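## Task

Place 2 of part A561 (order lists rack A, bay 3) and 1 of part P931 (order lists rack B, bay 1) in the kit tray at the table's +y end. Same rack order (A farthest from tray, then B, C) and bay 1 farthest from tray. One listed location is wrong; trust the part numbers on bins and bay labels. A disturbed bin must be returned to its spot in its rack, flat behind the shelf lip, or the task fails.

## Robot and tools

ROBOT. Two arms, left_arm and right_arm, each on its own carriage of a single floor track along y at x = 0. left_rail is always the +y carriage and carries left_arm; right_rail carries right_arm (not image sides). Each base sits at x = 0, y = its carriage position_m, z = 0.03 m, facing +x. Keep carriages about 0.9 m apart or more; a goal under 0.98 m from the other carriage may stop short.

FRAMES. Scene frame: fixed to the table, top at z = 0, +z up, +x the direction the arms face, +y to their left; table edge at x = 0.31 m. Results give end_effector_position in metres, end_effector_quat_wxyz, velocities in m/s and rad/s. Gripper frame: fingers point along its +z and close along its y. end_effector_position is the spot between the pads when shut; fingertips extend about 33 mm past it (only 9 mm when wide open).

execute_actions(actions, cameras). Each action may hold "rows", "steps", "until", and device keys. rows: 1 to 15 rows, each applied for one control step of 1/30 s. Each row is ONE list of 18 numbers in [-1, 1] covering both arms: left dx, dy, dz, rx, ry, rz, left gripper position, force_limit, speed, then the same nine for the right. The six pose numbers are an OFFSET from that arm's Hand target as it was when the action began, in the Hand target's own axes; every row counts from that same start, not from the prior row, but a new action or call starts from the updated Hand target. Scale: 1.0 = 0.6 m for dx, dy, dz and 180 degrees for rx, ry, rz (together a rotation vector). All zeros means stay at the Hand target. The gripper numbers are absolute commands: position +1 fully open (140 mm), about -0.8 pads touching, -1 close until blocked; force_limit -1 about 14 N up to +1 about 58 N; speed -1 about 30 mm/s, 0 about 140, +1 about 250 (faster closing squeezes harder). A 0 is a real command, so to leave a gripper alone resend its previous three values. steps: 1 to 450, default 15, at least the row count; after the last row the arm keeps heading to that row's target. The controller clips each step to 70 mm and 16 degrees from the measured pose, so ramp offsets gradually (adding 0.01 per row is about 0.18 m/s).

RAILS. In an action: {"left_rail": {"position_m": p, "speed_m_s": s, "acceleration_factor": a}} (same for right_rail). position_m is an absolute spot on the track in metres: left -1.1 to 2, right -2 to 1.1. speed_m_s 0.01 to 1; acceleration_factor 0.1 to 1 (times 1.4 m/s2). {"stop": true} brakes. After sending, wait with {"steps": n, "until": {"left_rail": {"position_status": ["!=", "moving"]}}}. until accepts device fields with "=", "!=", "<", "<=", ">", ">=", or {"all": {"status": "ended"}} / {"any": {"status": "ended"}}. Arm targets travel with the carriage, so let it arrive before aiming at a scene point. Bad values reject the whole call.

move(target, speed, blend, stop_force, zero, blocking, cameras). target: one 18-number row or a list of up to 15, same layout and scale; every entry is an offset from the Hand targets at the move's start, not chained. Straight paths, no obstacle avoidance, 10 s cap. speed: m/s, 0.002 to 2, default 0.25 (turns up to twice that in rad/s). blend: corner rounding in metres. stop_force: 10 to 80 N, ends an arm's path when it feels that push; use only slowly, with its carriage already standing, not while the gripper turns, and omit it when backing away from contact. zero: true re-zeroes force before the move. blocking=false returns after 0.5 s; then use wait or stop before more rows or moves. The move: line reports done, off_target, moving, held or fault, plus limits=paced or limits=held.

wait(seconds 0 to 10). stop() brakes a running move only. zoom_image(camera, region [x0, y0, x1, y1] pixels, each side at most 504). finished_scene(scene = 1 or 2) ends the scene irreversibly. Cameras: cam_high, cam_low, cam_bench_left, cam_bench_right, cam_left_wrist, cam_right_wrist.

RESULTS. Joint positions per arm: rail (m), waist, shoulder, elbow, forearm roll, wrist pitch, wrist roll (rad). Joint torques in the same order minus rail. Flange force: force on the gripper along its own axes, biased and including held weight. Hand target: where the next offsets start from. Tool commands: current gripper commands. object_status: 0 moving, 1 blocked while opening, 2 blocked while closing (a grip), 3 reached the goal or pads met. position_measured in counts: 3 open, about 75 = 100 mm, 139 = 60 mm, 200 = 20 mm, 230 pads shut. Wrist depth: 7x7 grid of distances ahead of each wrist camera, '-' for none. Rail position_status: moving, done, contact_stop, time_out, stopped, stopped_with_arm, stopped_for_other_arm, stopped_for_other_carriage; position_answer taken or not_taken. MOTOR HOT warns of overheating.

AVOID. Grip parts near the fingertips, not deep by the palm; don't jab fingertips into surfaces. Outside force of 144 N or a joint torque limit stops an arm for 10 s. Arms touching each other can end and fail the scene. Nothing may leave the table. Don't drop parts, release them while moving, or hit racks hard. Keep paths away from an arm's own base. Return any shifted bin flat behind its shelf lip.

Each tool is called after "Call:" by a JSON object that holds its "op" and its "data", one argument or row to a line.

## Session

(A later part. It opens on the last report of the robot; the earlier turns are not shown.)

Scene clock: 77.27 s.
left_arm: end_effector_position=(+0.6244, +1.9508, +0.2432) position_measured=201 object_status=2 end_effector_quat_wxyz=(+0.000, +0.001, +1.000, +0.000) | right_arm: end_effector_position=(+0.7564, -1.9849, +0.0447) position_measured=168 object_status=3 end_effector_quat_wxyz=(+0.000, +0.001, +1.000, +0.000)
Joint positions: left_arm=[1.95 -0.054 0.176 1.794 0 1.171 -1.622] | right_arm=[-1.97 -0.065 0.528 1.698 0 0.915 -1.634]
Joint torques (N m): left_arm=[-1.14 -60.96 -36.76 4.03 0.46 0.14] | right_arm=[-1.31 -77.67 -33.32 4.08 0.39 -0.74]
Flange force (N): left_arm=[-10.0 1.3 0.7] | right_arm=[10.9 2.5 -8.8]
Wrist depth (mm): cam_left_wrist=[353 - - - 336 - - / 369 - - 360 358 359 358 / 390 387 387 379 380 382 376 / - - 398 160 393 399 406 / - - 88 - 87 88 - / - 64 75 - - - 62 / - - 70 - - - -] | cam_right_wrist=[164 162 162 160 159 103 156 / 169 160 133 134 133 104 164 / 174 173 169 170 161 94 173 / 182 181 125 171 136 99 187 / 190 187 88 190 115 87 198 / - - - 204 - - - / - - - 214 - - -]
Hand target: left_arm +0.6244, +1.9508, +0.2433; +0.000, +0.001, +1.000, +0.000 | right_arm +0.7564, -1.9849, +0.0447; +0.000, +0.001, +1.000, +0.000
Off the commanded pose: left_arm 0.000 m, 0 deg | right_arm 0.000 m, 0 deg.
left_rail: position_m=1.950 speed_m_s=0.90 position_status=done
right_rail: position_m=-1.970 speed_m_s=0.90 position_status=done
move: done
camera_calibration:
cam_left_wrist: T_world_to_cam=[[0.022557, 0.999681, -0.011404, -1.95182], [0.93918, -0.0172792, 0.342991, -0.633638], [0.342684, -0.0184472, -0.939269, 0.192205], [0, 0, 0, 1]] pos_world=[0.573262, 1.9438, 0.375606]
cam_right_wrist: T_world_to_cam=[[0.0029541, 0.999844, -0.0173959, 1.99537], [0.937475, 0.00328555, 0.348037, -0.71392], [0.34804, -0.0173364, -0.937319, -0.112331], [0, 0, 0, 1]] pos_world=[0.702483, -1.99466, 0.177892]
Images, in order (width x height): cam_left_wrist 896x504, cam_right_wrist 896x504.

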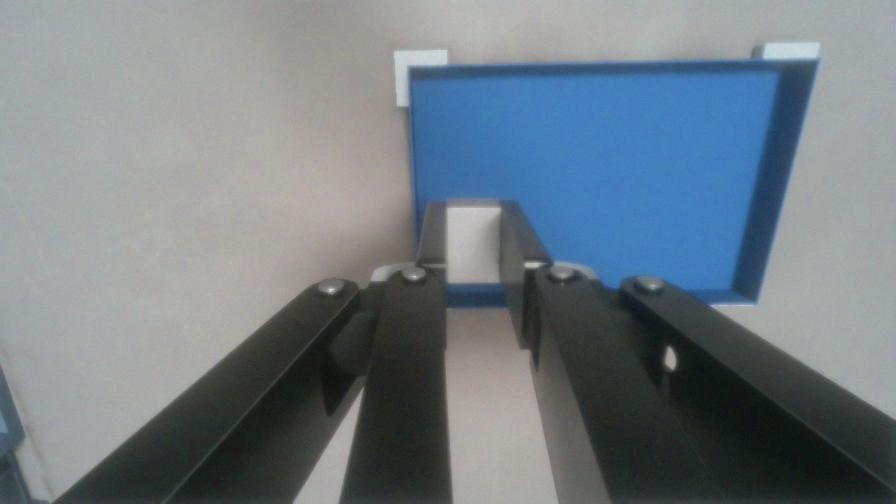

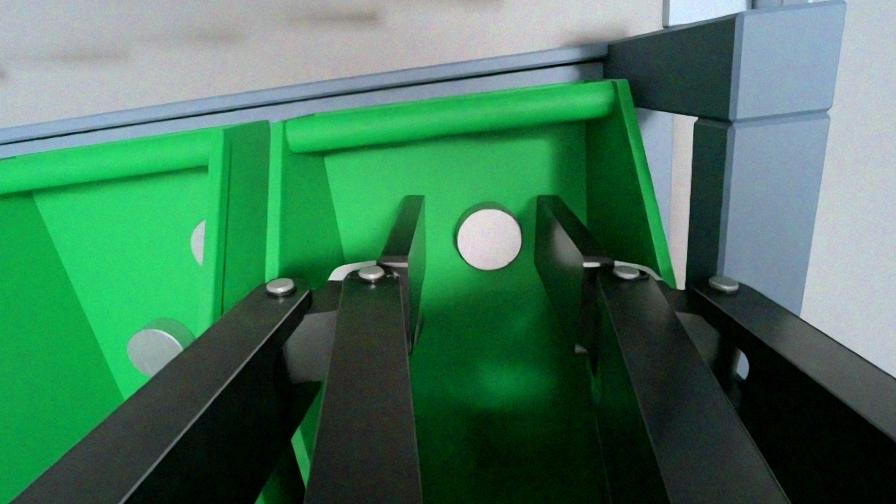

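Call:
{"op": "move", "data": {
  "target": [
    [-0.0593,0.0487,0.2055,0,0,0,-1,-0.5,-1,0,0,0,0,0,0,-1,-0.5,-1],
    [-0.0593,0.0487,0.3222,0,0,0,-1,-0.5,-1,0,0,0,0,0,0,-1,-0.5,-1]
  ],
  "speed": [0.2,0.08],
  "blend": [0.02,0],
  "cameras": ["cam_left_wrist","cam_right_wrist"]
}}

Call:
{"op": "move", "data": {
  "target": [0,0,0.035,0,0,0,-1,-0.5,-1,0,0,0,0,0,0,-1,-0.5,-1],
  "speed": 0.012,
  "stop_force": 12,
  "cameras": ["cam_left_wrist"]
}}

Scene clock: 83.33 s.
left_arm: end_effector_position=(+0.6601, +1.9800, +0.0500) position_measured=201 object_status=2 end_effector_quat_wxyz=(+0.000, +0.001, +1.000, +0.000) | right_arm: end_effector_position=(+0.7564, -1.9849, +0.0446) position_measured=195 object_status=2 end_effector_quat_wxyz=(+0.000, +0.001, +1.000, +0.000)
Joint positions: left_arm=[1.95 -0.007 0.4 1.896 0 0.845 -1.575] | right_arm=[-1.97 -0.065 0.528 1.698 0.001 0.915 -1.634]
Joint torques (N m): left_arm=[-0.48 -77.2 -29.46 3.32 0.49 0.1] | right_arm=[-1.29 -72.92 -30.63 4.16 0.13 -0.72]
Flange force (N): left_arm=[-10.4 0.9 5.1] | right_arm=[10.7 2.4 -15.8]
Wrist depth (mm): cam_left_wrist=[- - 163 166 165 165 164 / - - 173 174 174 174 174 / - - 183 184 184 184 183 / - 202 194 162 191 195 194 / 212 - 88 206 87 92 207 / - 63 75 - - - 206 / - - 70 - - - -] | cam_right_wrist=[163 162 162 160 158 - 155 / 169 167 133 134 132 100 165 / 174 171 169 169 157 93 175 / 182 177 - 168 145 100 98 / 191 186 83 189 87 92 199 / - - - 202 - - - / - - - 212 - - -]
Hand target: left_arm +0.6601, +1.9800, +0.0500; +0.000, +0.001, +1.000, +0.000 | right_arm +0.7564, -1.9849, +0.0447; +0.000, +0.001, +1.000, +0.000
Off the commanded pose: left_arm 0.000 m, 0 deg | right_arm 0.000 m, 0 deg.
left_rail: position_m=1.950 speed_m_s=0.90 position_status=done
right_rail: position_m=-1.970 speed_m_s=0.90 position_status=done
move: done; blend cut to 0 m at target 1
camera_calibration:
cam_left_wrist: T_world_to_cam=[[0.0226864, 0.999677, -0.0114628, -1.98409], [0.939165, -0.0173799, 0.343026, -0.600289], [0.342715, -0.0185475, -0.939256, -0.000814852], [0, 0, 0, 1]] pos_world=[0.609062, 1.973, 0.182406]
cam_right_wrist: T_world_to_cam=[[0.00291881, 0.999846, -0.0173024, 1.99538], [0.937475, 0.00328608, 0.348037, -0.713919], [0.34804, -0.0172364, -0.937321, -0.112131], [0, 0, 0, 1]] pos_world=[0.702483, -1.99466, 0.177892]
Images, in order (width x height): cam_left_wrist 896x504, cam_right_wrist 896x504.

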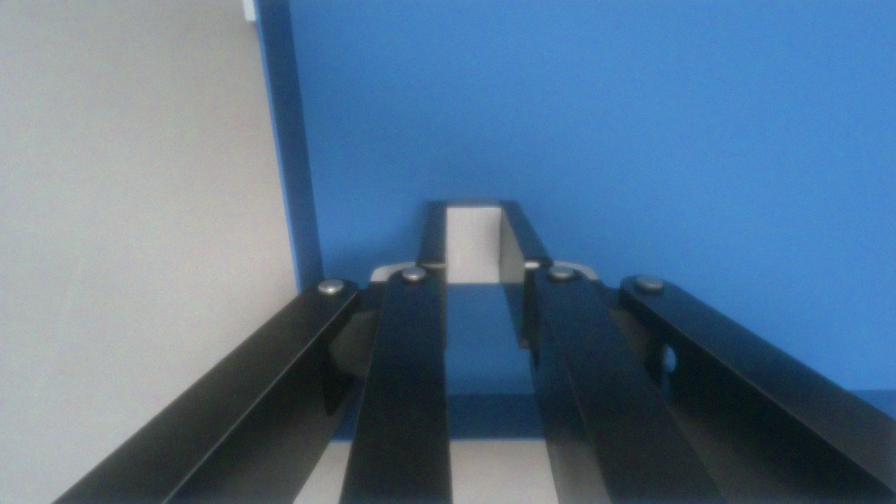

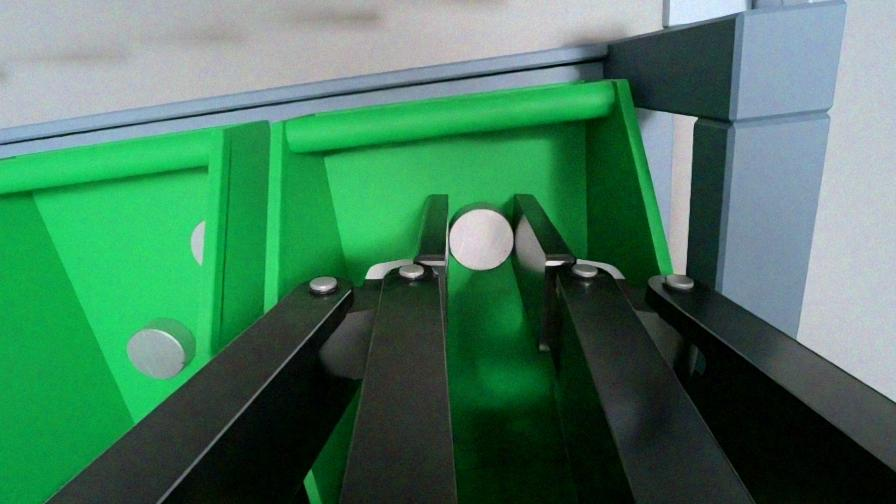

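Scene clock: 85.13 s.
left_arm: end_effector_position=(+0.6602, +1.9800, +0.0357) position_measured=201 object_status=2 end_effector_quat_wxyz=(+0.000, +0.001, +1.000, +0.000) | right_arm: end_effector_position=(+0.7564, -1.9849, +0.0446) position_measured=195 object_status=2 end_effector_quat_wxyz=(+0.000, +0.001, +1.000, +0.000)
Joint positions: left_arm=[1.95 -0.007 0.417 1.905 0.001 0.82 -1.575] | right_arm=[-1.97 -0.065 0.528 1.698 0.001 0.915 -1.634]
Joint torques (N m): left_arm=[-0.44 -68.34 -24.2 3.45 0 0.07] | right_arm=[-1.11 -73.49 -30.74 4.1 0.07 -0.7]
Flange force (N): left_arm=[-7.8 0.5 -9.6] | right_arm=[9.9 2.1 -15.3]
Wrist depth (mm): cam_left_wrist=[- - 151 152 152 153 151 / - - 159 160 160 161 160 / - - 168 169 170 169 169 / - 180 176 162 175 179 180 / - - 88 190 87 92 191 / - 63 75 203 - - 198 / - - 70 - - - -] | cam_right_wrist=[164 163 162 160 158 96 155 / 170 167 156 133 132 104 165 / 174 137 169 169 157 93 173 / 182 178 175 166 145 100 98 / 190 187 83 189 87 92 202 / - - - 202 - - - / - - - 212 - - -]
Hand target: left_arm +0.6601, +1.9800, +0.0357; +0.000, +0.001, +1.000, +0.000 (not the last commanded pose) | right_arm +0.7564, -1.9849, +0.0447; +0.000, +0.001, +1.000, +0.000
Off the commanded pose: left_arm 0.007 m, 0 deg | right_arm 0.000 m, 0 deg.
left_rail: position_m=1.950 speed_m_s=0.90 position_status=done
right_rail: position_m=-1.970 speed_m_s=0.90 position_status=done
move: contact (left_arm)
camera_calibration:
cam_left_wrist: T_world_to_cam=[[0.0226864, 0.999677, -0.0114628, -1.98425], [0.939165, -0.0173799, 0.343026, -0.59535], [0.342715, -0.0185475, -0.939256, -0.0143401], [0, 0, 0, 1]] pos_world=[0.609062, 1.973, 0.168006]
Images, in order (width x height): cam_left_wrist 896x504.

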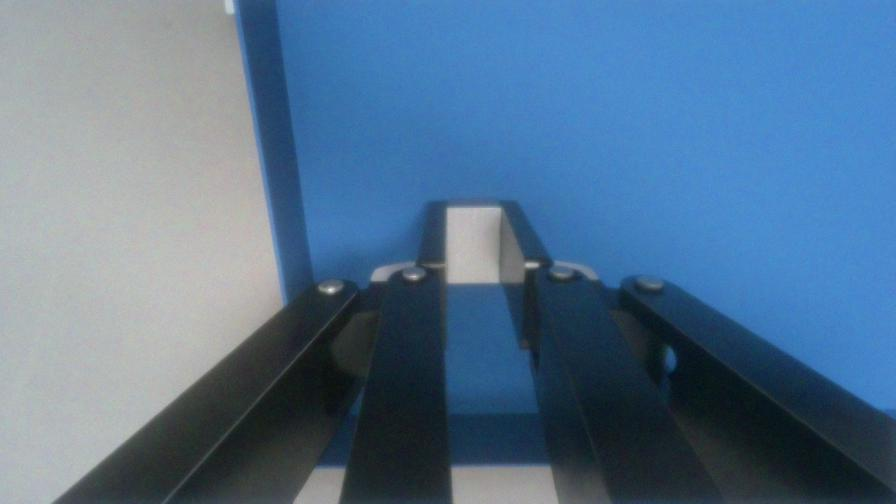

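Call:
{"op": "execute_actions", "data": {
  "actions": [
    {"rows": [[0,0,0,0,0,0,-0.31,-0.5,-0.8,0,0,0,0,0,0,-1,-0.5,-1]], "steps": 20}
  ],
  "cameras": []
}}

Call:
{"op": "move", "data": {
  "target": [
    [0,0,-0.25,0,0,0,-0.31,-0.5,-0.8,0,0,-0.25,0,0,0,-1,-0.5,-1],
    [0.1,-0.05,-0.333,0,0,0,-0.31,-0.5,-0.8,0.26,0,-0.333,0,0,0,-1,-0.5,-1]
  ],
  "speed": [0.1,0.25],
  "blend": [0.03,0],
  "cameras": ["cam_left_wrist","cam_right_wrist"]
}}

Call:
{"op": "execute_actions", "data": {
  "actions": [
    {"right_rail": {"position_m": 0.6, "speed_m_s": 0.9, "acceleration_factor": 0.5}, "steps": 200, "until": {"all": {"status": "ended"}}}
  ],
  "cameras": ["cam_right_wrist","cam_high"]
}}

Scene clock: 89.07 s.
left_arm: end_effector_position=(+0.6601, +1.9800, +0.0356) position_measured=168 object_status=3 end_effector_quat_wxyz=(+0.000, +0.001, +1.000, +0.000) | right_arm: end_effector_position=(+0.7564, -1.9849, +0.0446) position_measured=195 object_status=2 end_effector_quat_wxyz=(+0.000, +0.001, +1.000, +0.000)
Joint positions: left_arm=[1.95 -0.007 0.417 1.905 0.001 0.82 -1.575] | right_arm=[-1.97 -0.065 0.528 1.698 0.001 0.915 -1.634]
Joint torques (N m): left_arm=[-0.37 -77.33 -28.57 3.23 0.44 0.12] | right_arm=[-1.22 -73.04 -30.68 4.14 0.14 -0.72]
Flange force (N): left_arm=[-9.9 0.3 4.7] | right_arm=[10.7 2.2 -15.4]
Wrist depth (mm): cam_left_wrist=[- 154 150 152 151 153 151 / - 163 159 160 160 160 160 / 173 172 168 170 169 169 169 / - - 171 164 175 179 179 / - 78 89 192 93 91 188 / - 64 - 204 - 76 64 / - - - 195 - - 62] | cam_right_wrist=[164 162 162 160 157 108 158 / 168 167 134 133 133 99 164 / 174 137 167 168 157 94 175 / 183 180 175 167 145 100 185 / 190 186 83 189 87 92 199 / - - - 201 - - - / - - - - - - -]
Hand target: left_arm +0.6601, +1.9800, +0.0357; +0.000, +0.001, +1.000, +0.000 | right_arm +0.7564, -1.9849, +0.0447; +0.000, +0.001, +1.000, +0.000
Off the commanded pose: left_arm 0.000 m, 0 deg | right_arm 0.000 m, 0 deg.
left_rail: position_m=1.950 speed_m_s=0.90 position_status=done
right_rail: position_m=-1.970 speed_m_s=0.90 position_status=done
No camera images: "cameras" was empty.

Scene clock: 91.63 s.
left_arm: end_effector_position=(+0.6000, +1.9500, +0.2354) position_measured=168 object_status=3 end_effector_quat_wxyz=(+0.000, +0.001, +1.000, +0.000) | right_arm: end_effector_position=(+0.6003, -1.9845, +0.2443) position_measured=195 object_status=2 end_effector_quat_wxyz=(+0.000, +0.001, +1.000, +0.000)
Joint positions: left_arm=[1.95 -0.058 0.143 1.848 0 1.15 -1.626] | right_arm=[-1.97 -0.082 0.138 1.837 0 1.166 -1.65]
Joint torques (N m): left_arm=[-1.06 -57.04 -35.98 3.95 0.45 0.06] | right_arm=[-1.68 -49.32 -38.42 4.52 0.2 -0.71]
Flange force (N): left_arm=[-10.4 1.5 0.2] | right_arm=[4.6 3.6 -3.4]
Wrist depth (mm): cam_left_wrist=[- 338 341 340 - - - / - 353 356 353 356 352 337 / - - 376 370 375 374 368 / - - 387 395 144 393 398 / - 78 89 417 87 91 - / - 64 - 466 - 76 65 / - - - 474 - - 62] | cam_right_wrist=[346 343 350 335 346 343 - / 358 - 364 363 360 365 360 / 394 - - 370 359 - 381 / - 418 - 165 121 390 - / - 396 83 93 87 86 - / - - - - - - - / - - - - - - -]
Hand target: left_arm +0.6000, +1.9501, +0.2354; +0.000, +0.001, +1.000, +0.000 | right_arm +0.6003, -1.9845, +0.2444; +0.000, +0.001, +1.000, +0.000
Off the commanded pose: left_arm 0.000 m, 0 deg | right_arm 0.000 m, 0 deg.
left_rail: position_m=1.950 speed_m_s=0.90 position_status=done
right_rail: position_m=-1.970 speed_m_s=0.90 position_status=done
move: done
camera_calibration:
cam_left_wrist: T_world_to_cam=[[0.0225917, 0.999679, -0.0114998, -1.95064], [0.939211, -0.0172806, 0.342904, -0.608041], [0.342596, -0.0185475, -0.9393, 0.193482], [0, 0, 0, 1]] pos_world=[0.548862, 1.9431, 0.367806]
cam_right_wrist: T_world_to_cam=[[0.00285926, 0.999844, -0.017432, 1.99907], [0.937508, 0.00338538, 0.347947, -0.636869], [0.347952, -0.0173375, -0.937352, 0.129244], [0, 0, 0, 1]] pos_world=[0.546383, -1.99436, 0.377592]
Images, in order (width x height): cam_left_wrist 896x504, cam_right_wrist 896x504.

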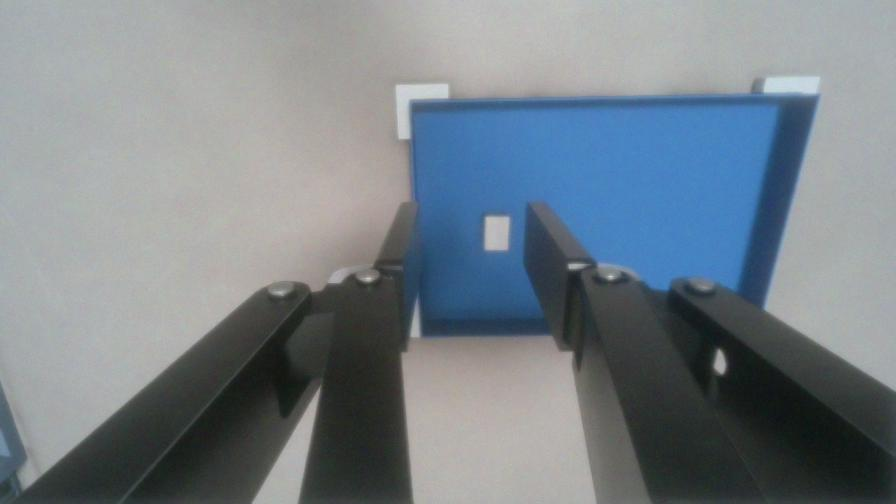

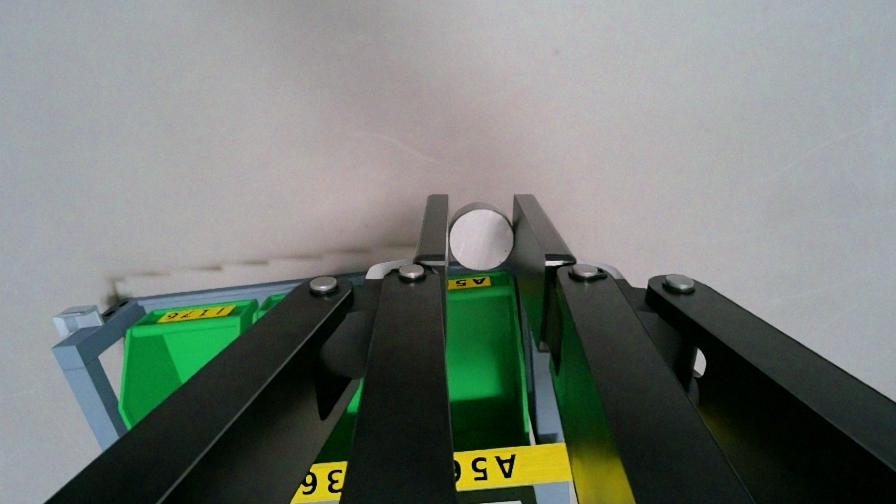

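Scene clock: 96.03 s.
left_arm: end_effector_position=(+0.6000, +1.9501, +0.2354) position_measured=168 object_status=3 end_effector_quat_wxyz=(+0.000, +0.001, +1.000, +0.000) | right_arm: end_effector_position=(+0.6003, +0.5855, +0.2444) position_measured=195 object_status=2 end_effector_quat_wxyz=(+0.000, +0.001, +1.000, +0.000)
Joint positions: left_arm=[1.95 -0.058 0.143 1.848 0 1.15 -1.626] | right_arm=[0.6 -0.082 0.138 1.837 0 1.166 -1.65]
Joint torques (N m): left_arm=[-0.94 -56.97 -35.82 3.92 0.48 0.05] | right_arm=[-1.7 -46.17 -38.81 4.51 0.26 -0.74]
Flange force (N): left_arm=[-10.5 1.1 0.2] | right_arm=[10.5 4.0 -5.5]
Wrist depth (mm): cam_left_wrist=[- 346 346 337 - - 329 / 363 - 344 353 355 356 347 / 354 - 374 374 372 368 - / 403 - - 393 144 391 - / - 83 89 413 87 91 420 / - 64 - - - 76 65 / - - - 506 - - 62] | cam_right_wrist=[347 347 345 347 333 339 - / - 364 - - 360 361 - / - - - - 387 - - / 415 - - 165 121 - - / - - 83 423 87 86 - / - - - 442 - - - / - - - - - - -]
Hand target: left_arm +0.6000, +1.9501, +0.2354; +0.000, +0.001, +1.000, +0.000 | right_arm +0.6003, +0.5855, +0.2444; +0.000, +0.001, +1.000, +0.000
Tool commands: left_gripper/position=-0.31 left_gripper/force_limit=-0.5 left_gripper/speed=-0.8 right_gripper/position=-1.0 right_gripper/force_limit=-0.5 right_gripper/speed=-1.0
Off the commanded pose: left_arm 0.000 m, 0 deg | right_arm 0.000 m, 0 deg.
left_rail: position_m=1.950 speed_m_s=0.90 position_status=done
right_rail: position_m=0.600 speed_m_s=0.90 position_status=done
camera_calibration:
cam_right_wrist: T_world_to_cam=[[0.00291881, 0.999846, -0.0173024, -0.570611], [0.937475, 0.00328608, 0.348037, -0.645528], [0.34804, -0.0172364, -0.937321, 0.173683], [0, 0, 0, 1]] pos_world=[0.546383, 0.575638, 0.377592]
Images, in order (width x height): cam_high 504x504, cam_right_wrist 896x504.

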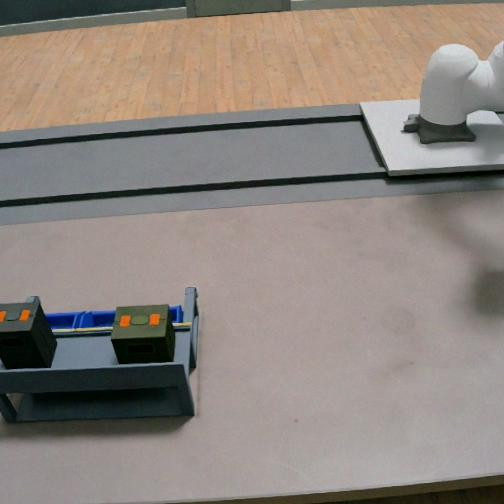

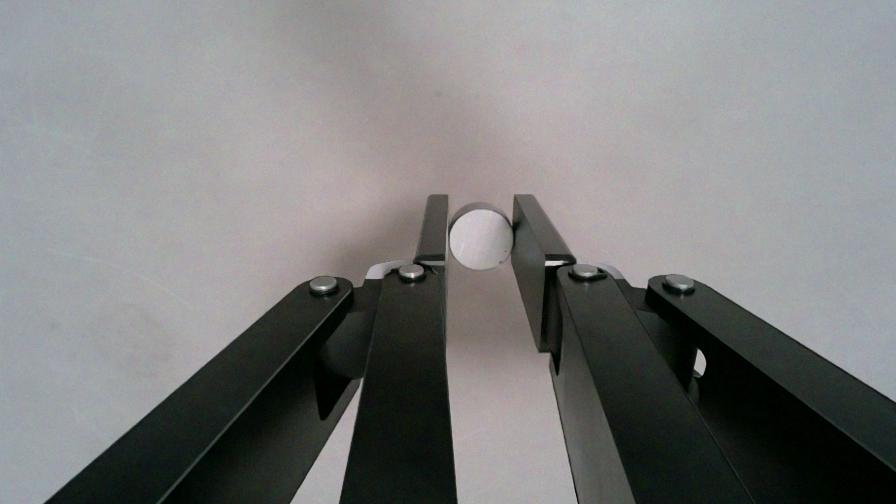

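Call:
{"op": "move", "data": {
  "target": [0,0,0,0,0,0,-0.31,-0.5,-0.8,0,0,0.328,0,0,0,-1,-0.5,-1],
  "speed": 0.15,
  "cameras": []
}}

Call:
{"op": "move", "data": {
  "target": [0,0,0,0,0,0,-0.31,-0.5,-0.8,0,0,0.035,0,0,0,-1,-0.5,-1],
  "speed": 0.012,
  "stop_force": 12,
  "cameras": []
}}

Call:
{"op": "execute_actions", "data": {
  "actions": [
    {"rows": [[0,0,0,0,0,0,-0.31,-0.5,-0.8,0,0,0,0,0,0,-0.31,-0.5,-0.8]], "steps": 25}
  ],
  "cameras": ["cam_right_wrist"]
}}

Scene clock: 99.97 s.
left_arm: end_effector_position=(+0.6000, +1.9501, +0.2354) position_measured=168 object_status=3 end_effector_quat_wxyz=(+0.000, +0.001, +1.000, +0.000) | right_arm: end_effector_position=(+0.6004, +0.5856, +0.0476) position_measured=195 object_status=2 end_effector_quat_wxyz=(+0.000, +0.001, +1.000, +0.000)
Joint positions: left_arm=[1.95 -0.058 0.143 1.848 0 1.15 -1.626] | right_arm=[0.6 -0.082 0.326 2.016 0.001 0.799 -1.65]
Joint torques (N m): left_arm=[-1.32 -57.06 -35.79 3.98 0.45 0.12] | right_arm=[-1.49 -55.87 -30.33 3.65 0.31 -0.74]
Flange force (N): left_arm=[-10.5 1.8 0.2] | right_arm=[10.2 3.4 -10.1]
Wrist depth (mm): cam_left_wrist=[- - 340 - 334 338 - / 356 - - 357 353 354 341 / - 383 381 371 374 370 360 / 409 397 396 391 144 390 399 / 431 83 89 389 87 91 417 / - 64 - - - 76 64 / - - - 491 - - 63] | cam_right_wrist=[166 165 165 164 164 163 162 / 174 174 173 173 171 172 168 / 185 186 183 181 182 182 181 / 196 196 192 167 150 192 192 / 208 204 83 203 87 92 203 / - - - 217 - - - / - - - 235 - - -]
Hand target: left_arm +0.6000, +1.9501, +0.2354; +0.000, +0.001, +1.000, +0.000 | right_arm +0.6004, +0.5856, +0.0476; +0.000, +0.001, +1.000, +0.000
Off the commanded pose: left_arm 0.000 m, 0 deg | right_arm 0.000 m, 0 deg.
left_rail: position_m=1.950 speed_m_s=0.90 position_status=done
right_rail: position_m=0.600 speed_m_s=0.90 position_status=done
move: done
No camera images: "cameras" was empty.

Scene clock: 101.63 s.
left_arm: end_effector_position=(+0.6000, +1.9501, +0.2354) position_measured=168 object_status=3 end_effector_quat_wxyz=(+0.000, +0.001, +1.000, +0.000) | right_arm: end_effector_position=(+0.6005, +0.5856, +0.0349) position_measured=195 object_status=2 end_effector_quat_wxyz=(+0.000, +0.001, +1.000, +0.000)
Joint positions: left_arm=[1.95 -0.058 0.143 1.848 0 1.15 -1.626] | right_arm=[0.6 -0.082 0.342 2.024 0.001 0.775 -1.65]
Joint torques (N m): left_arm=[-0.93 -57.11 -35.9 3.98 0.44 0.14] | right_arm=[-1.49 -51.76 -25.87 3.66 0.17 -0.76]
Flange force (N): left_arm=[-10.8 0.8 0.2] | right_arm=[8.8 3.6 -19.3]
Wrist depth (mm): cam_left_wrist=[- - - 335 333 336 - / 351 344 352 354 357 353 340 / 379 - 360 369 371 374 370 / 395 - - 390 144 391 397 / - 79 89 415 87 92 416 / - 64 - - - 76 64 / - - - 493 - - 62] | cam_right_wrist=[154 153 153 153 152 152 151 / 162 162 162 161 160 159 157 / 171 171 170 169 169 169 168 / 182 181 179 165 150 178 178 / - 191 83 188 87 92 187 / - - - 201 - - - / - - - 215 - - -]
Hand target: left_arm +0.6000, +1.9501, +0.2354; +0.000, +0.001, +1.000, +0.000 | right_arm +0.6005, +0.5856, +0.0349; +0.000, +0.001, +1.000, +0.000 (not the last commanded pose)
Off the commanded pose: left_arm 0.000 m, 0 deg | right_arm 0.008 m, 0 deg.
left_rail: position_m=1.950 speed_m_s=0.90 position_status=done
right_rail: position_m=0.600 speed_m_s=0.90 position_status=done
move: contact (right_arm)
No camera images: "cameras" was empty.

Scene clock: 102.67 s.
left_arm: end_effector_position=(+0.6000, +1.9501, +0.2354) position_measured=168 object_status=3 end_effector_quat_wxyz=(+0.000, +0.001, +1.000, +0.000) | right_arm: end_effector_position=(+0.6004, +0.5856, +0.0348) position_measured=168 object_status=3 end_effector_quat_wxyz=(+0.000, +0.001, +1.000, +0.000)
Joint positions: left_arm=[1.95 -0.058 0.143 1.848 0 1.15 -1.626] | right_arm=[0.6 -0.082 0.342 2.024 0.001 0.775 -1.65]
Joint torques (N m): left_arm=[-0.94 -56.59 -35.89 4 0.45 0.11] | right_arm=[-1.53 -57.2 -29.42 3.6 0.25 -0.71]
Flange force (N): left_arm=[-9.7 1.1 -0.1] | right_arm=[9.0 3.6 -10.1]
Wrist depth (mm): cam_left_wrist=[- 332 - - - - 341 / - 351 366 353 354 352 327 / - 376 - 374 371 374 - / - 404 - 395 144 389 - / - 83 89 418 87 91 - / - 64 - 431 - 76 64 / - - - - - - 62] | cam_right_wrist=[154 154 153 153 152 151 151 / 162 162 161 161 160 160 159 / 172 169 170 170 169 168 168 / 182 182 178 169 165 176 178 / 193 188 88 188 116 87 - / - - - 201 203 - - / - - - 218 - - -]
Hand target: left_arm +0.6000, +1.9501, +0.2354; +0.000, +0.001, +1.000, +0.000 | right_arm +0.6005, +0.5856, +0.0349; +0.000, +0.001, +1.000, +0.000
Off the commanded pose: left_arm 0.000 m, 0 deg | right_arm 0.000 m, 0 deg.
left_rail: position_m=1.950 speed_m_s=0.90 position_status=done
right_rail: position_m=0.600 speed_m_s=0.90 position_status=done
camera_calibration:
cam_right_wrist: T_world_to_cam=[[0.00291881, 0.999846, -0.0173024, -0.574336], [0.937475, 0.00328608, 0.348037, -0.572709], [0.34804, -0.0172364, -0.937321, -0.0227184], [0, 0, 0, 1]] pos_world=[0.546483, 0.575738, 0.168092]
Images, in order (width x height): cam_right_wrist 896x504.

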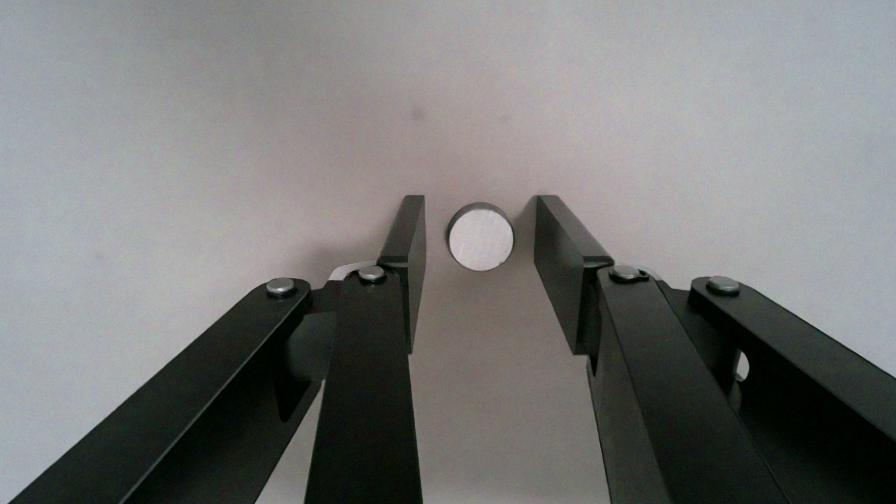

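Call:
{"op": "move", "data": {
  "target": [0,0,0,0,0,0,-0.31,-0.5,-0.8,0,0,-0.333,0,0,0,-0.31,-0.5,-0.8],
  "speed": 0.2,
  "cameras": []
}}

Call:
{"op": "execute_actions", "data": {
  "actions": [
    {"right_rail": {"position_m": -1.97, "speed_m_s": 1.0, "acceleration_factor": 0.5}, "steps": 30},
    {"left_rail": {"position_m": 0.583, "speed_m_s": 0.7, "acceleration_factor": 0.5}, "steps": 300, "until": {"all": {"status": "ended"}}}
  ],
  "cameras": ["cam_left_wrist","cam_right_wrist"]
}}

Scene clock: 106.83 s.
left_arm: end_effector_position=(+0.6000, +1.9501, +0.2354) position_measured=168 object_status=3 end_effector_quat_wxyz=(+0.000, +0.001, +1.000, +0.000) | right_arm: end_effector_position=(+0.6003, +0.5856, +0.2346) position_measured=168 object_status=3 end_effector_quat_wxyz=(+0.000, +0.001, +1.000, +0.000)
Joint positions: left_arm=[1.95 -0.058 0.143 1.848 0 1.15 -1.626] | right_arm=[0.6 -0.082 0.145 1.848 0.001 1.148 -1.65]
Joint torques (N m): left_arm=[-0.83 -56.97 -35.83 3.99 0.46 0.13] | right_arm=[-1.59 -46.85 -38.42 4.52 0.31 -0.73]
Flange force (N): left_arm=[-10.4 0.7 0.5] | right_arm=[9.6 3.6 -5.0]
Wrist depth (mm): cam_left_wrist=[330 336 337 334 - 330 - / - - 355 354 355 356 325 / - 374 378 375 372 372 367 / - 413 388 393 144 388 - / - 78 89 422 87 91 - / - 64 - 466 - 76 64 / - - - - - - 62] | cam_right_wrist=[- - 325 341 338 334 - / 356 350 - 353 347 350 - / - 365 371 369 369 - 365 / - - 391 137 135 384 - / - - 88 - 115 87 - / - - - - - - - / - - - - - - -]
Hand target: left_arm +0.6000, +1.9501, +0.2354; +0.000, +0.001, +1.000, +0.000 | right_arm +0.6004, +0.5855, +0.2347; +0.000, +0.001, +1.000, +0.000
Off the commanded pose: left_arm 0.000 m, 0 deg | right_arm 0.000 m, 0 deg.
left_rail: position_m=1.950 speed_m_s=0.90 position_status=done
right_rail: position_m=0.600 speed_m_s=0.90 position_status=done
move: done
No camera images: "cameras" was empty.

Scene clock: 111.07 s.
left_arm: end_effector_position=(+0.6000, +0.5831, +0.2354) position_measured=168 object_status=3 end_effector_quat_wxyz=(+0.000, +0.001, +1.000, +0.000) | right_arm: end_effector_position=(+0.6004, -1.9845, +0.2347) position_measured=168 object_status=3 end_effector_quat_wxyz=(+0.000, +0.001, +1.000, +0.000)
Joint positions: left_arm=[0.583 -0.058 0.143 1.848 0 1.15 -1.626] | right_arm=[-1.97 -0.082 0.145 1.848 0 1.149 -1.65]
Joint torques (N m): left_arm=[-0.69 -57.07 -35.91 3.96 0.46 0.07] | right_arm=[-1.3 -46.78 -38.16 4.49 0.25 -0.72]
Flange force (N): left_arm=[-10.4 0.5 -0.2] | right_arm=[9.2 3.1 -5.4]
Flange force at the end of the 1st action (N): left_arm=[-10.2 1.5 0.3] | right_arm=[9.9 10.2 -5.4]
Wrist depth (mm): cam_left_wrist=[- 335 - 349 - 343 - / 357 - 351 350 356 - 348 / - - - - 368 - - / 407 394 393 132 119 400 - / - 83 89 399 87 91 415 / - 64 - - - 76 64 / - - - 496 - - 63] | cam_right_wrist=[- 335 338 341 - 330 326 / 358 - 349 - 355 350 - / - 375 - - 371 372 371 / - 401 396 136 135 390 391 / - - 88 402 114 87 - / - - - - - - - / - - - 341 - - -]
Hand target: left_arm +0.6000, +0.5831, +0.2354; +0.000, +0.001, +1.000, +0.000 | right_arm +0.6004, -1.9845, +0.2347; +0.000, +0.001, +1.000, +0.000
Tool commands: left_gripper/position=-0.31 left_gripper/force_limit=-0.5 left_gripper/speed=-0.8 right_gripper/position=-0.31 right_gripper/force_limit=-0.5 right_gripper/speed=-0.8
Off the commanded pose: left_arm 0.000 m, 0 deg | right_arm 0.000 m, 0 deg.
left_rail: position_m=0.583 speed_m_s=0.70 position_status=done
right_rail: position_m=-1.970 position_status=done
camera_calibration:
cam_left_wrist: T_world_to_cam=[[0.0226864, 0.999677, -0.0114628, -0.584146], [0.939165, -0.0173799, 0.343026, -0.631626], [0.342715, -0.0185475, -0.939256, 0.168046], [0, 0, 0, 1]] pos_world=[0.548862, 0.576097, 0.367806]
cam_right_wrist: T_world_to_cam=[[0.0029569, 0.999844, -0.0173964, 1.99874], [0.93743, 0.00328531, 0.348158, -0.633729], [0.348161, -0.0173374, -0.937275, 0.120011], [0, 0, 0, 1]] pos_world=[0.546383, -1.99426, 0.367892]
Images, in order (width x height): cam_left_wrist 896x504, cam_right_wrist 896x504.

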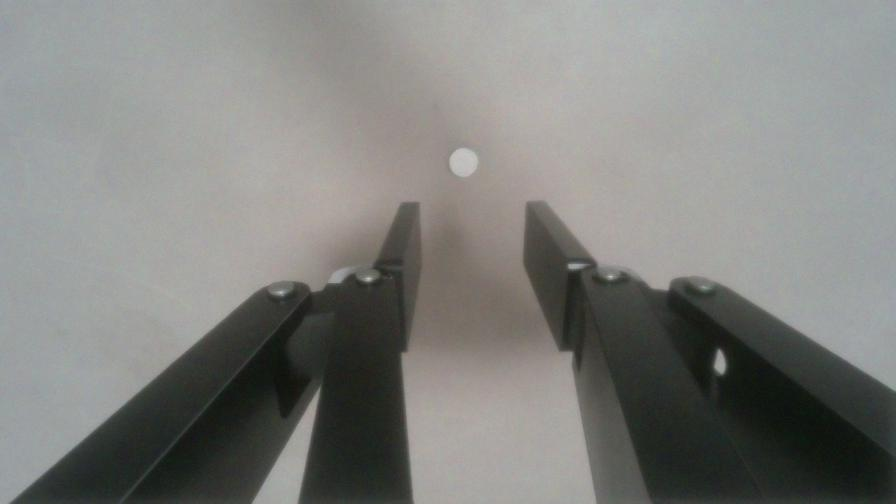

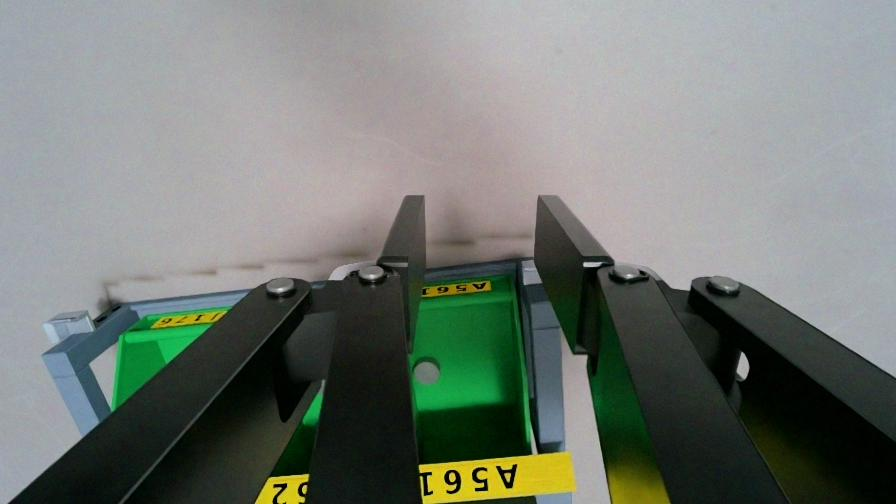

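Call:
{"op": "move", "data": {
  "target": [-0.005,0,0.3332,0,0,0,-0.31,-0.5,-0.8,-0.3202,-0.0542,0.2912,0,0,0,-1,-1,0],
  "speed": 0.14,
  "cameras": ["cam_left_wrist","cam_right_wrist"]
}}

Call:
{"op": "move", "data": {
  "target": [0,0,0,0,0,0,-1,-0.5,-1,0,0,0.025,0,0,0,-1,-1,0],
  "speed": 0.008,
  "stop_force": 10,
  "cameras": ["cam_left_wrist","cam_right_wrist"]
}}

Scene clock: 117.00 s.
left_arm: end_effector_position=(+0.6031, +0.5831, +0.0356) position_measured=168 object_status=3 end_effector_quat_wxyz=(+0.000, +0.001, +1.000, +0.000) | right_arm: end_effector_position=(+0.7925, -2.0175, +0.0601) position_measured=233 object_status=3 end_effector_quat_wxyz=(+0.000, +0.001, +1.000, +0.000)
Joint positions: left_arm=[0.583 -0.057 0.345 2.019 0.001 0.778 -1.626] | right_arm=[-1.97 -0.103 0.563 1.605 0.001 0.973 -1.672]
Joint torques (N m): left_arm=[-1.04 -69.23 -27.56 3.14 0.46 0.09] | right_arm=[-2.03 -80.81 -34.74 4.13 0.26 -0.7]
Flange force (N): left_arm=[-9.3 1.5 5.1] | right_arm=[13.1 3.8 -9.8]
Wrist depth (mm): cam_left_wrist=[- - - - - - - / - - - - - - 161 / 172 172 - - - 171 170 / - 180 180 167 125 - - / - 89 89 - 93 91 - / - 64 - - - 76 64 / - - - - - - 62] | cam_right_wrist=[165 142 139 167 166 146 101 / 158 178 168 176 175 151 112 / 161 187 187 183 185 156 112 / 158 192 193 119 193 161 116 / - 195 83 87 87 132 123 / 151 - 67 67 - 69 126 / - - - - - - -]
Hand target: left_arm +0.6031, +0.5831, +0.0355; +0.000, +0.001, +1.000, +0.000 | right_arm +0.7925, -2.0175, +0.0601; +0.000, +0.001, +1.000, +0.000
Off the commanded pose: left_arm 0.000 m, 0 deg | right_arm 0.000 m, 0 deg.
left_rail: position_m=0.583 speed_m_s=0.70 position_status=done
right_rail: position_m=-1.970 position_status=done
move: done
camera_calibration:
cam_left_wrist: T_world_to_cam=[[0.0226864, 0.999677, -0.0114628, -0.586508], [0.939165, -0.0173799, 0.343026, -0.565967], [0.342715, -0.0185475, -0.939256, -0.020774], [0, 0, 0, 1]] pos_world=[0.551962, 0.576097, 0.167906]
cam_right_wrist: T_world_to_cam=[[0.00292159, 0.999846, -0.0173029, 2.02814], [0.93743, 0.00328585, 0.348158, -0.752911], [0.348161, -0.0172374, -0.937276, -0.110888], [0, 0, 0, 1]] pos_world=[0.738483, -2.02726, 0.193292]
Images, in order (width x height): cam_left_wrist 896x504, cam_right_wrist 896x504.

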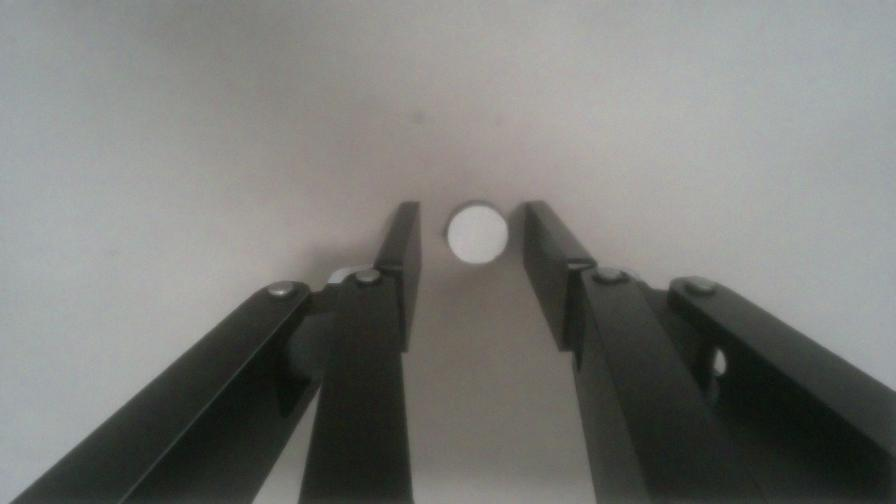

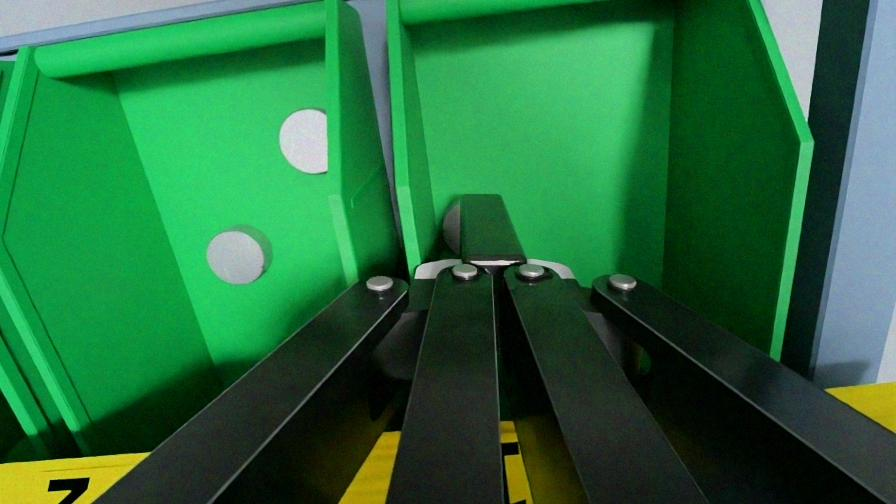

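Scene clock: 118.53 s.
left_arm: end_effector_position=(+0.6031, +0.5831, +0.0355) position_measured=195 object_status=2 end_effector_quat_wxyz=(+0.000, +0.001, +1.000, +0.000) | right_arm: end_effector_position=(+0.7925, -2.0175, +0.0527) position_measured=233 object_status=3 end_effector_quat_wxyz=(+0.000, +0.001, +1.000, +0.000)
Joint positions: left_arm=[0.583 -0.057 0.345 2.019 0.001 0.778 -1.626] | right_arm=[-1.97 -0.104 0.569 1.61 0.001 0.962 -1.672]
Joint torques (N m): left_arm=[-1.03 -63.47 -24.19 3.24 0.41 0.12] | right_arm=[-3.13 -64.12 -27.27 3.55 -2.06 -0.73]
Flange force (N): left_arm=[-8.9 1.3 -4.0] | right_arm=[16.2 5.3 -33.3]
Wrist depth (mm): cam_left_wrist=[154 161 153 - - - - / 162 160 164 167 - - - / - 175 169 169 - - - / - 178 - 169 118 187 181 / - - 89 - 87 92 190 / - 64 - - - 76 62 / - - - 223 - - -] | cam_right_wrist=[138 156 132 162 160 151 102 / 164 170 161 169 168 146 106 / 162 180 136 175 176 153 108 / 158 185 186 122 187 159 108 / 155 198 83 - 87 128 117 / 151 - 67 67 - 69 120 / - - - - - - -]
Hand target: left_arm +0.6031, +0.5831, +0.0355; +0.000, +0.001, +1.000, +0.000 | right_arm +0.7925, -2.0175, +0.0527; +0.000, +0.001, +1.000, +0.000 (not the last commanded pose)
Off the commanded pose: left_arm 0.000 m, 0 deg | right_arm 0.008 m, 0 deg.
left_rail: position_m=0.583 speed_m_s=0.70 position_status=done
right_rail: position_m=-1.970 position_status=done
move: contact (right_arm)
camera_calibration:
cam_left_wrist: T_world_to_cam=[[0.0226864, 0.999677, -0.0114628, -0.586508], [0.939165, -0.0173799, 0.343026, -0.565967], [0.342715, -0.0185475, -0.939256, -0.020774], [0, 0, 0, 1]] pos_world=[0.551962, 0.576097, 0.167906]
cam_right_wrist: T_world_to_cam=[[0.00292287, 0.999846, -0.0173021, 2.02811], [0.937398, 0.00328599, 0.348246, -0.750455], [0.348249, -0.0172368, -0.937244, -0.117836], [0, 0, 0, 1]] pos_world=[0.738583, -2.02736, 0.185992]
Images, in order (width x height): cam_left_wrist 896x504, cam_right_wrist 896x504.

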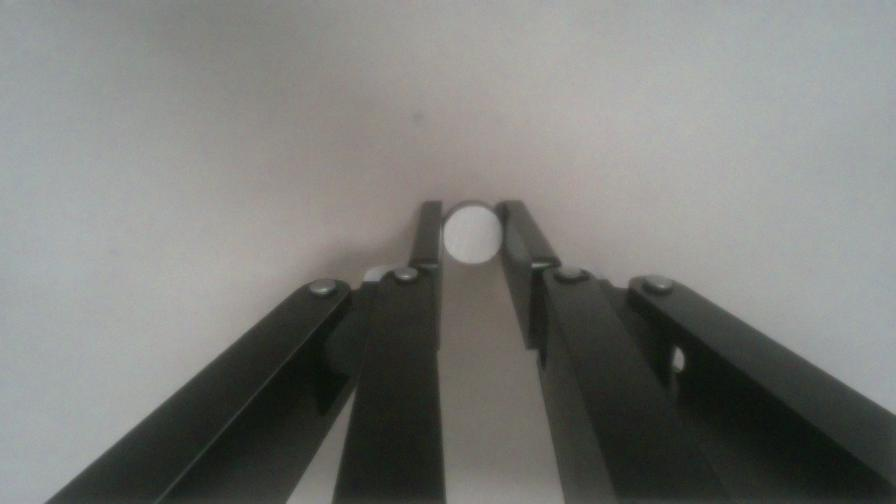

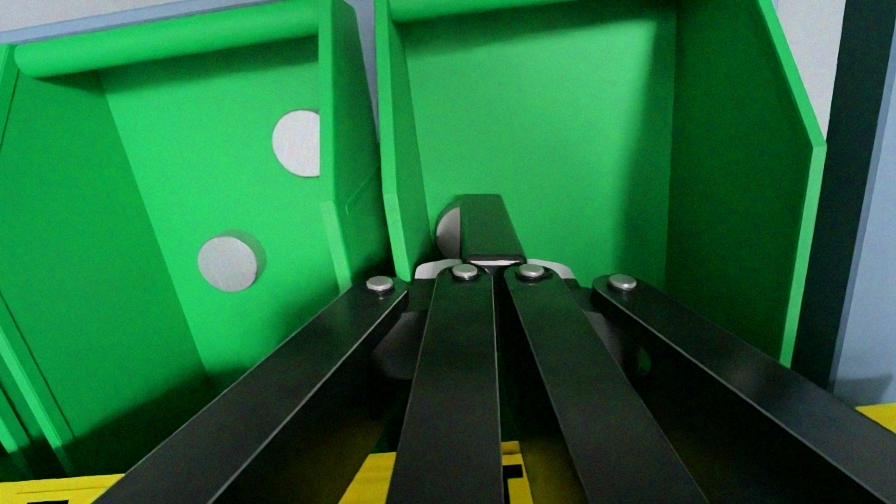

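Call:
{"op": "move", "data": {
  "target": [
    [0,0,-0.17,0,0,0,-1,-0.5,-1,0.0417,0.05,-0.0005,0,0,0,-1,-1,0],
    [0,0,-0.333,0,0,0,-1,-0.5,-1,0.0417,0.05,-0.1,0,0,0,-1,-1,0]
  ],
  "speed": [0.08,0.12],
  "cameras": ["cam_left_wrist","cam_right_wrist"]
}}

Scene clock: 123.37 s.
left_arm: end_effector_position=(+0.6030, +0.5831, +0.2353) position_measured=195 object_status=2 end_effector_quat_wxyz=(+0.000, +0.001, +1.000, +0.000) | right_arm: end_effector_position=(+0.7675, -1.9874, +0.1127) position_measured=233 object_status=3 end_effector_quat_wxyz=(+0.000, +0.001, +1.000, +0.000)
Joint positions: left_arm=[0.583 -0.057 0.148 1.843 0 1.151 -1.625] | right_arm=[-1.97 -0.068 0.481 1.628 0.001 1.031 -1.636]
Joint torques (N m): left_arm=[-0.85 -57.4 -35.84 3.96 0.48 0.15] | right_arm=[-1.59 -76.37 -36.01 4.3 0.27 -0.71]
Flange force (N): left_arm=[-10.6 0.5 0.1] | right_arm=[11.0 2.9 -7.6]
Wrist depth (mm): cam_left_wrist=[- 334 340 334 328 337 329 / - - - - 358 - 355 / - - - - - 379 378 / - - - 169 389 389 399 / - - 89 419 87 81 - / - 64 - 454 - 76 65 / - - - - - - -] | cam_right_wrist=[228 227 223 221 183 219 220 / 226 226 193 224 192 153 231 / 205 238 230 237 197 244 243 / 199 249 249 122 173 258 260 / - 263 83 87 87 270 276 / - - 67 67 - 69 - / - - - - - - -]
Hand target: left_arm +0.6030, +0.5831, +0.2353; +0.000, +0.001, +1.000, +0.000 | right_arm +0.7675, -1.9874, +0.1127; +0.000, +0.001, +1.000, +0.000
Off the commanded pose: left_arm 0.000 m, 0 deg | right_arm 0.000 m, 0 deg.
left_rail: position_m=0.583 speed_m_s=0.70 position_status=done
right_rail: position_m=-1.970 position_status=done
move: done
camera_calibration:
cam_left_wrist: T_world_to_cam=[[0.0226855, 0.999677, -0.0114629, -0.584215], [0.939177, -0.0173797, 0.342993, -0.634404], [0.342683, -0.0185466, -0.939268, 0.166945], [0, 0, 0, 1]] pos_world=[0.551862, 0.576097, 0.367706]
cam_right_wrist: T_world_to_cam=[[0.00292287, 0.999846, -0.0173021, 1.99912], [0.937398, 0.00328599, 0.348246, -0.747979], [0.348249, -0.0172368, -0.937244, -0.0524706], [0, 0, 0, 1]] pos_world=[0.713583, -1.99726, 0.245892]
Images, in order (width x height): cam_left_wrist 896x504, cam_right_wrist 896x504.

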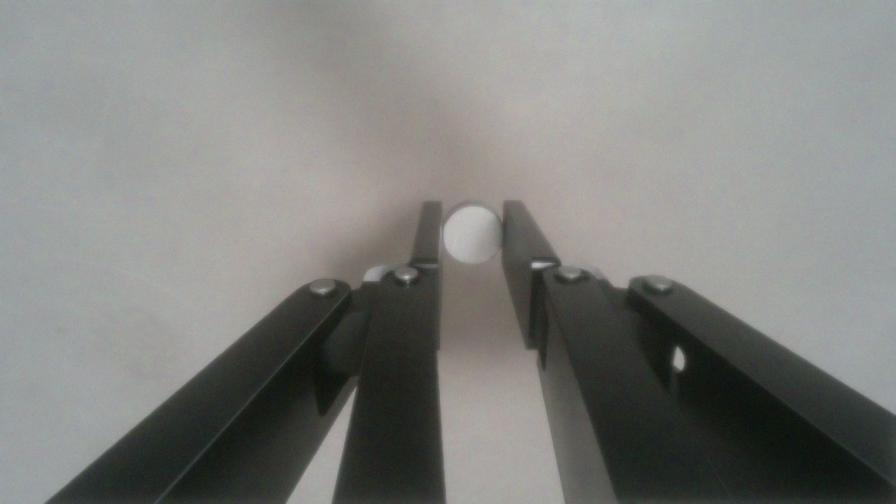

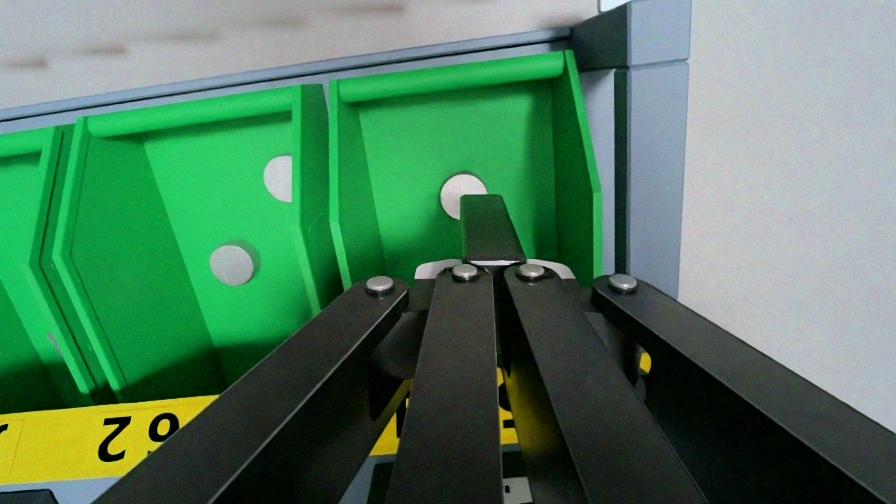

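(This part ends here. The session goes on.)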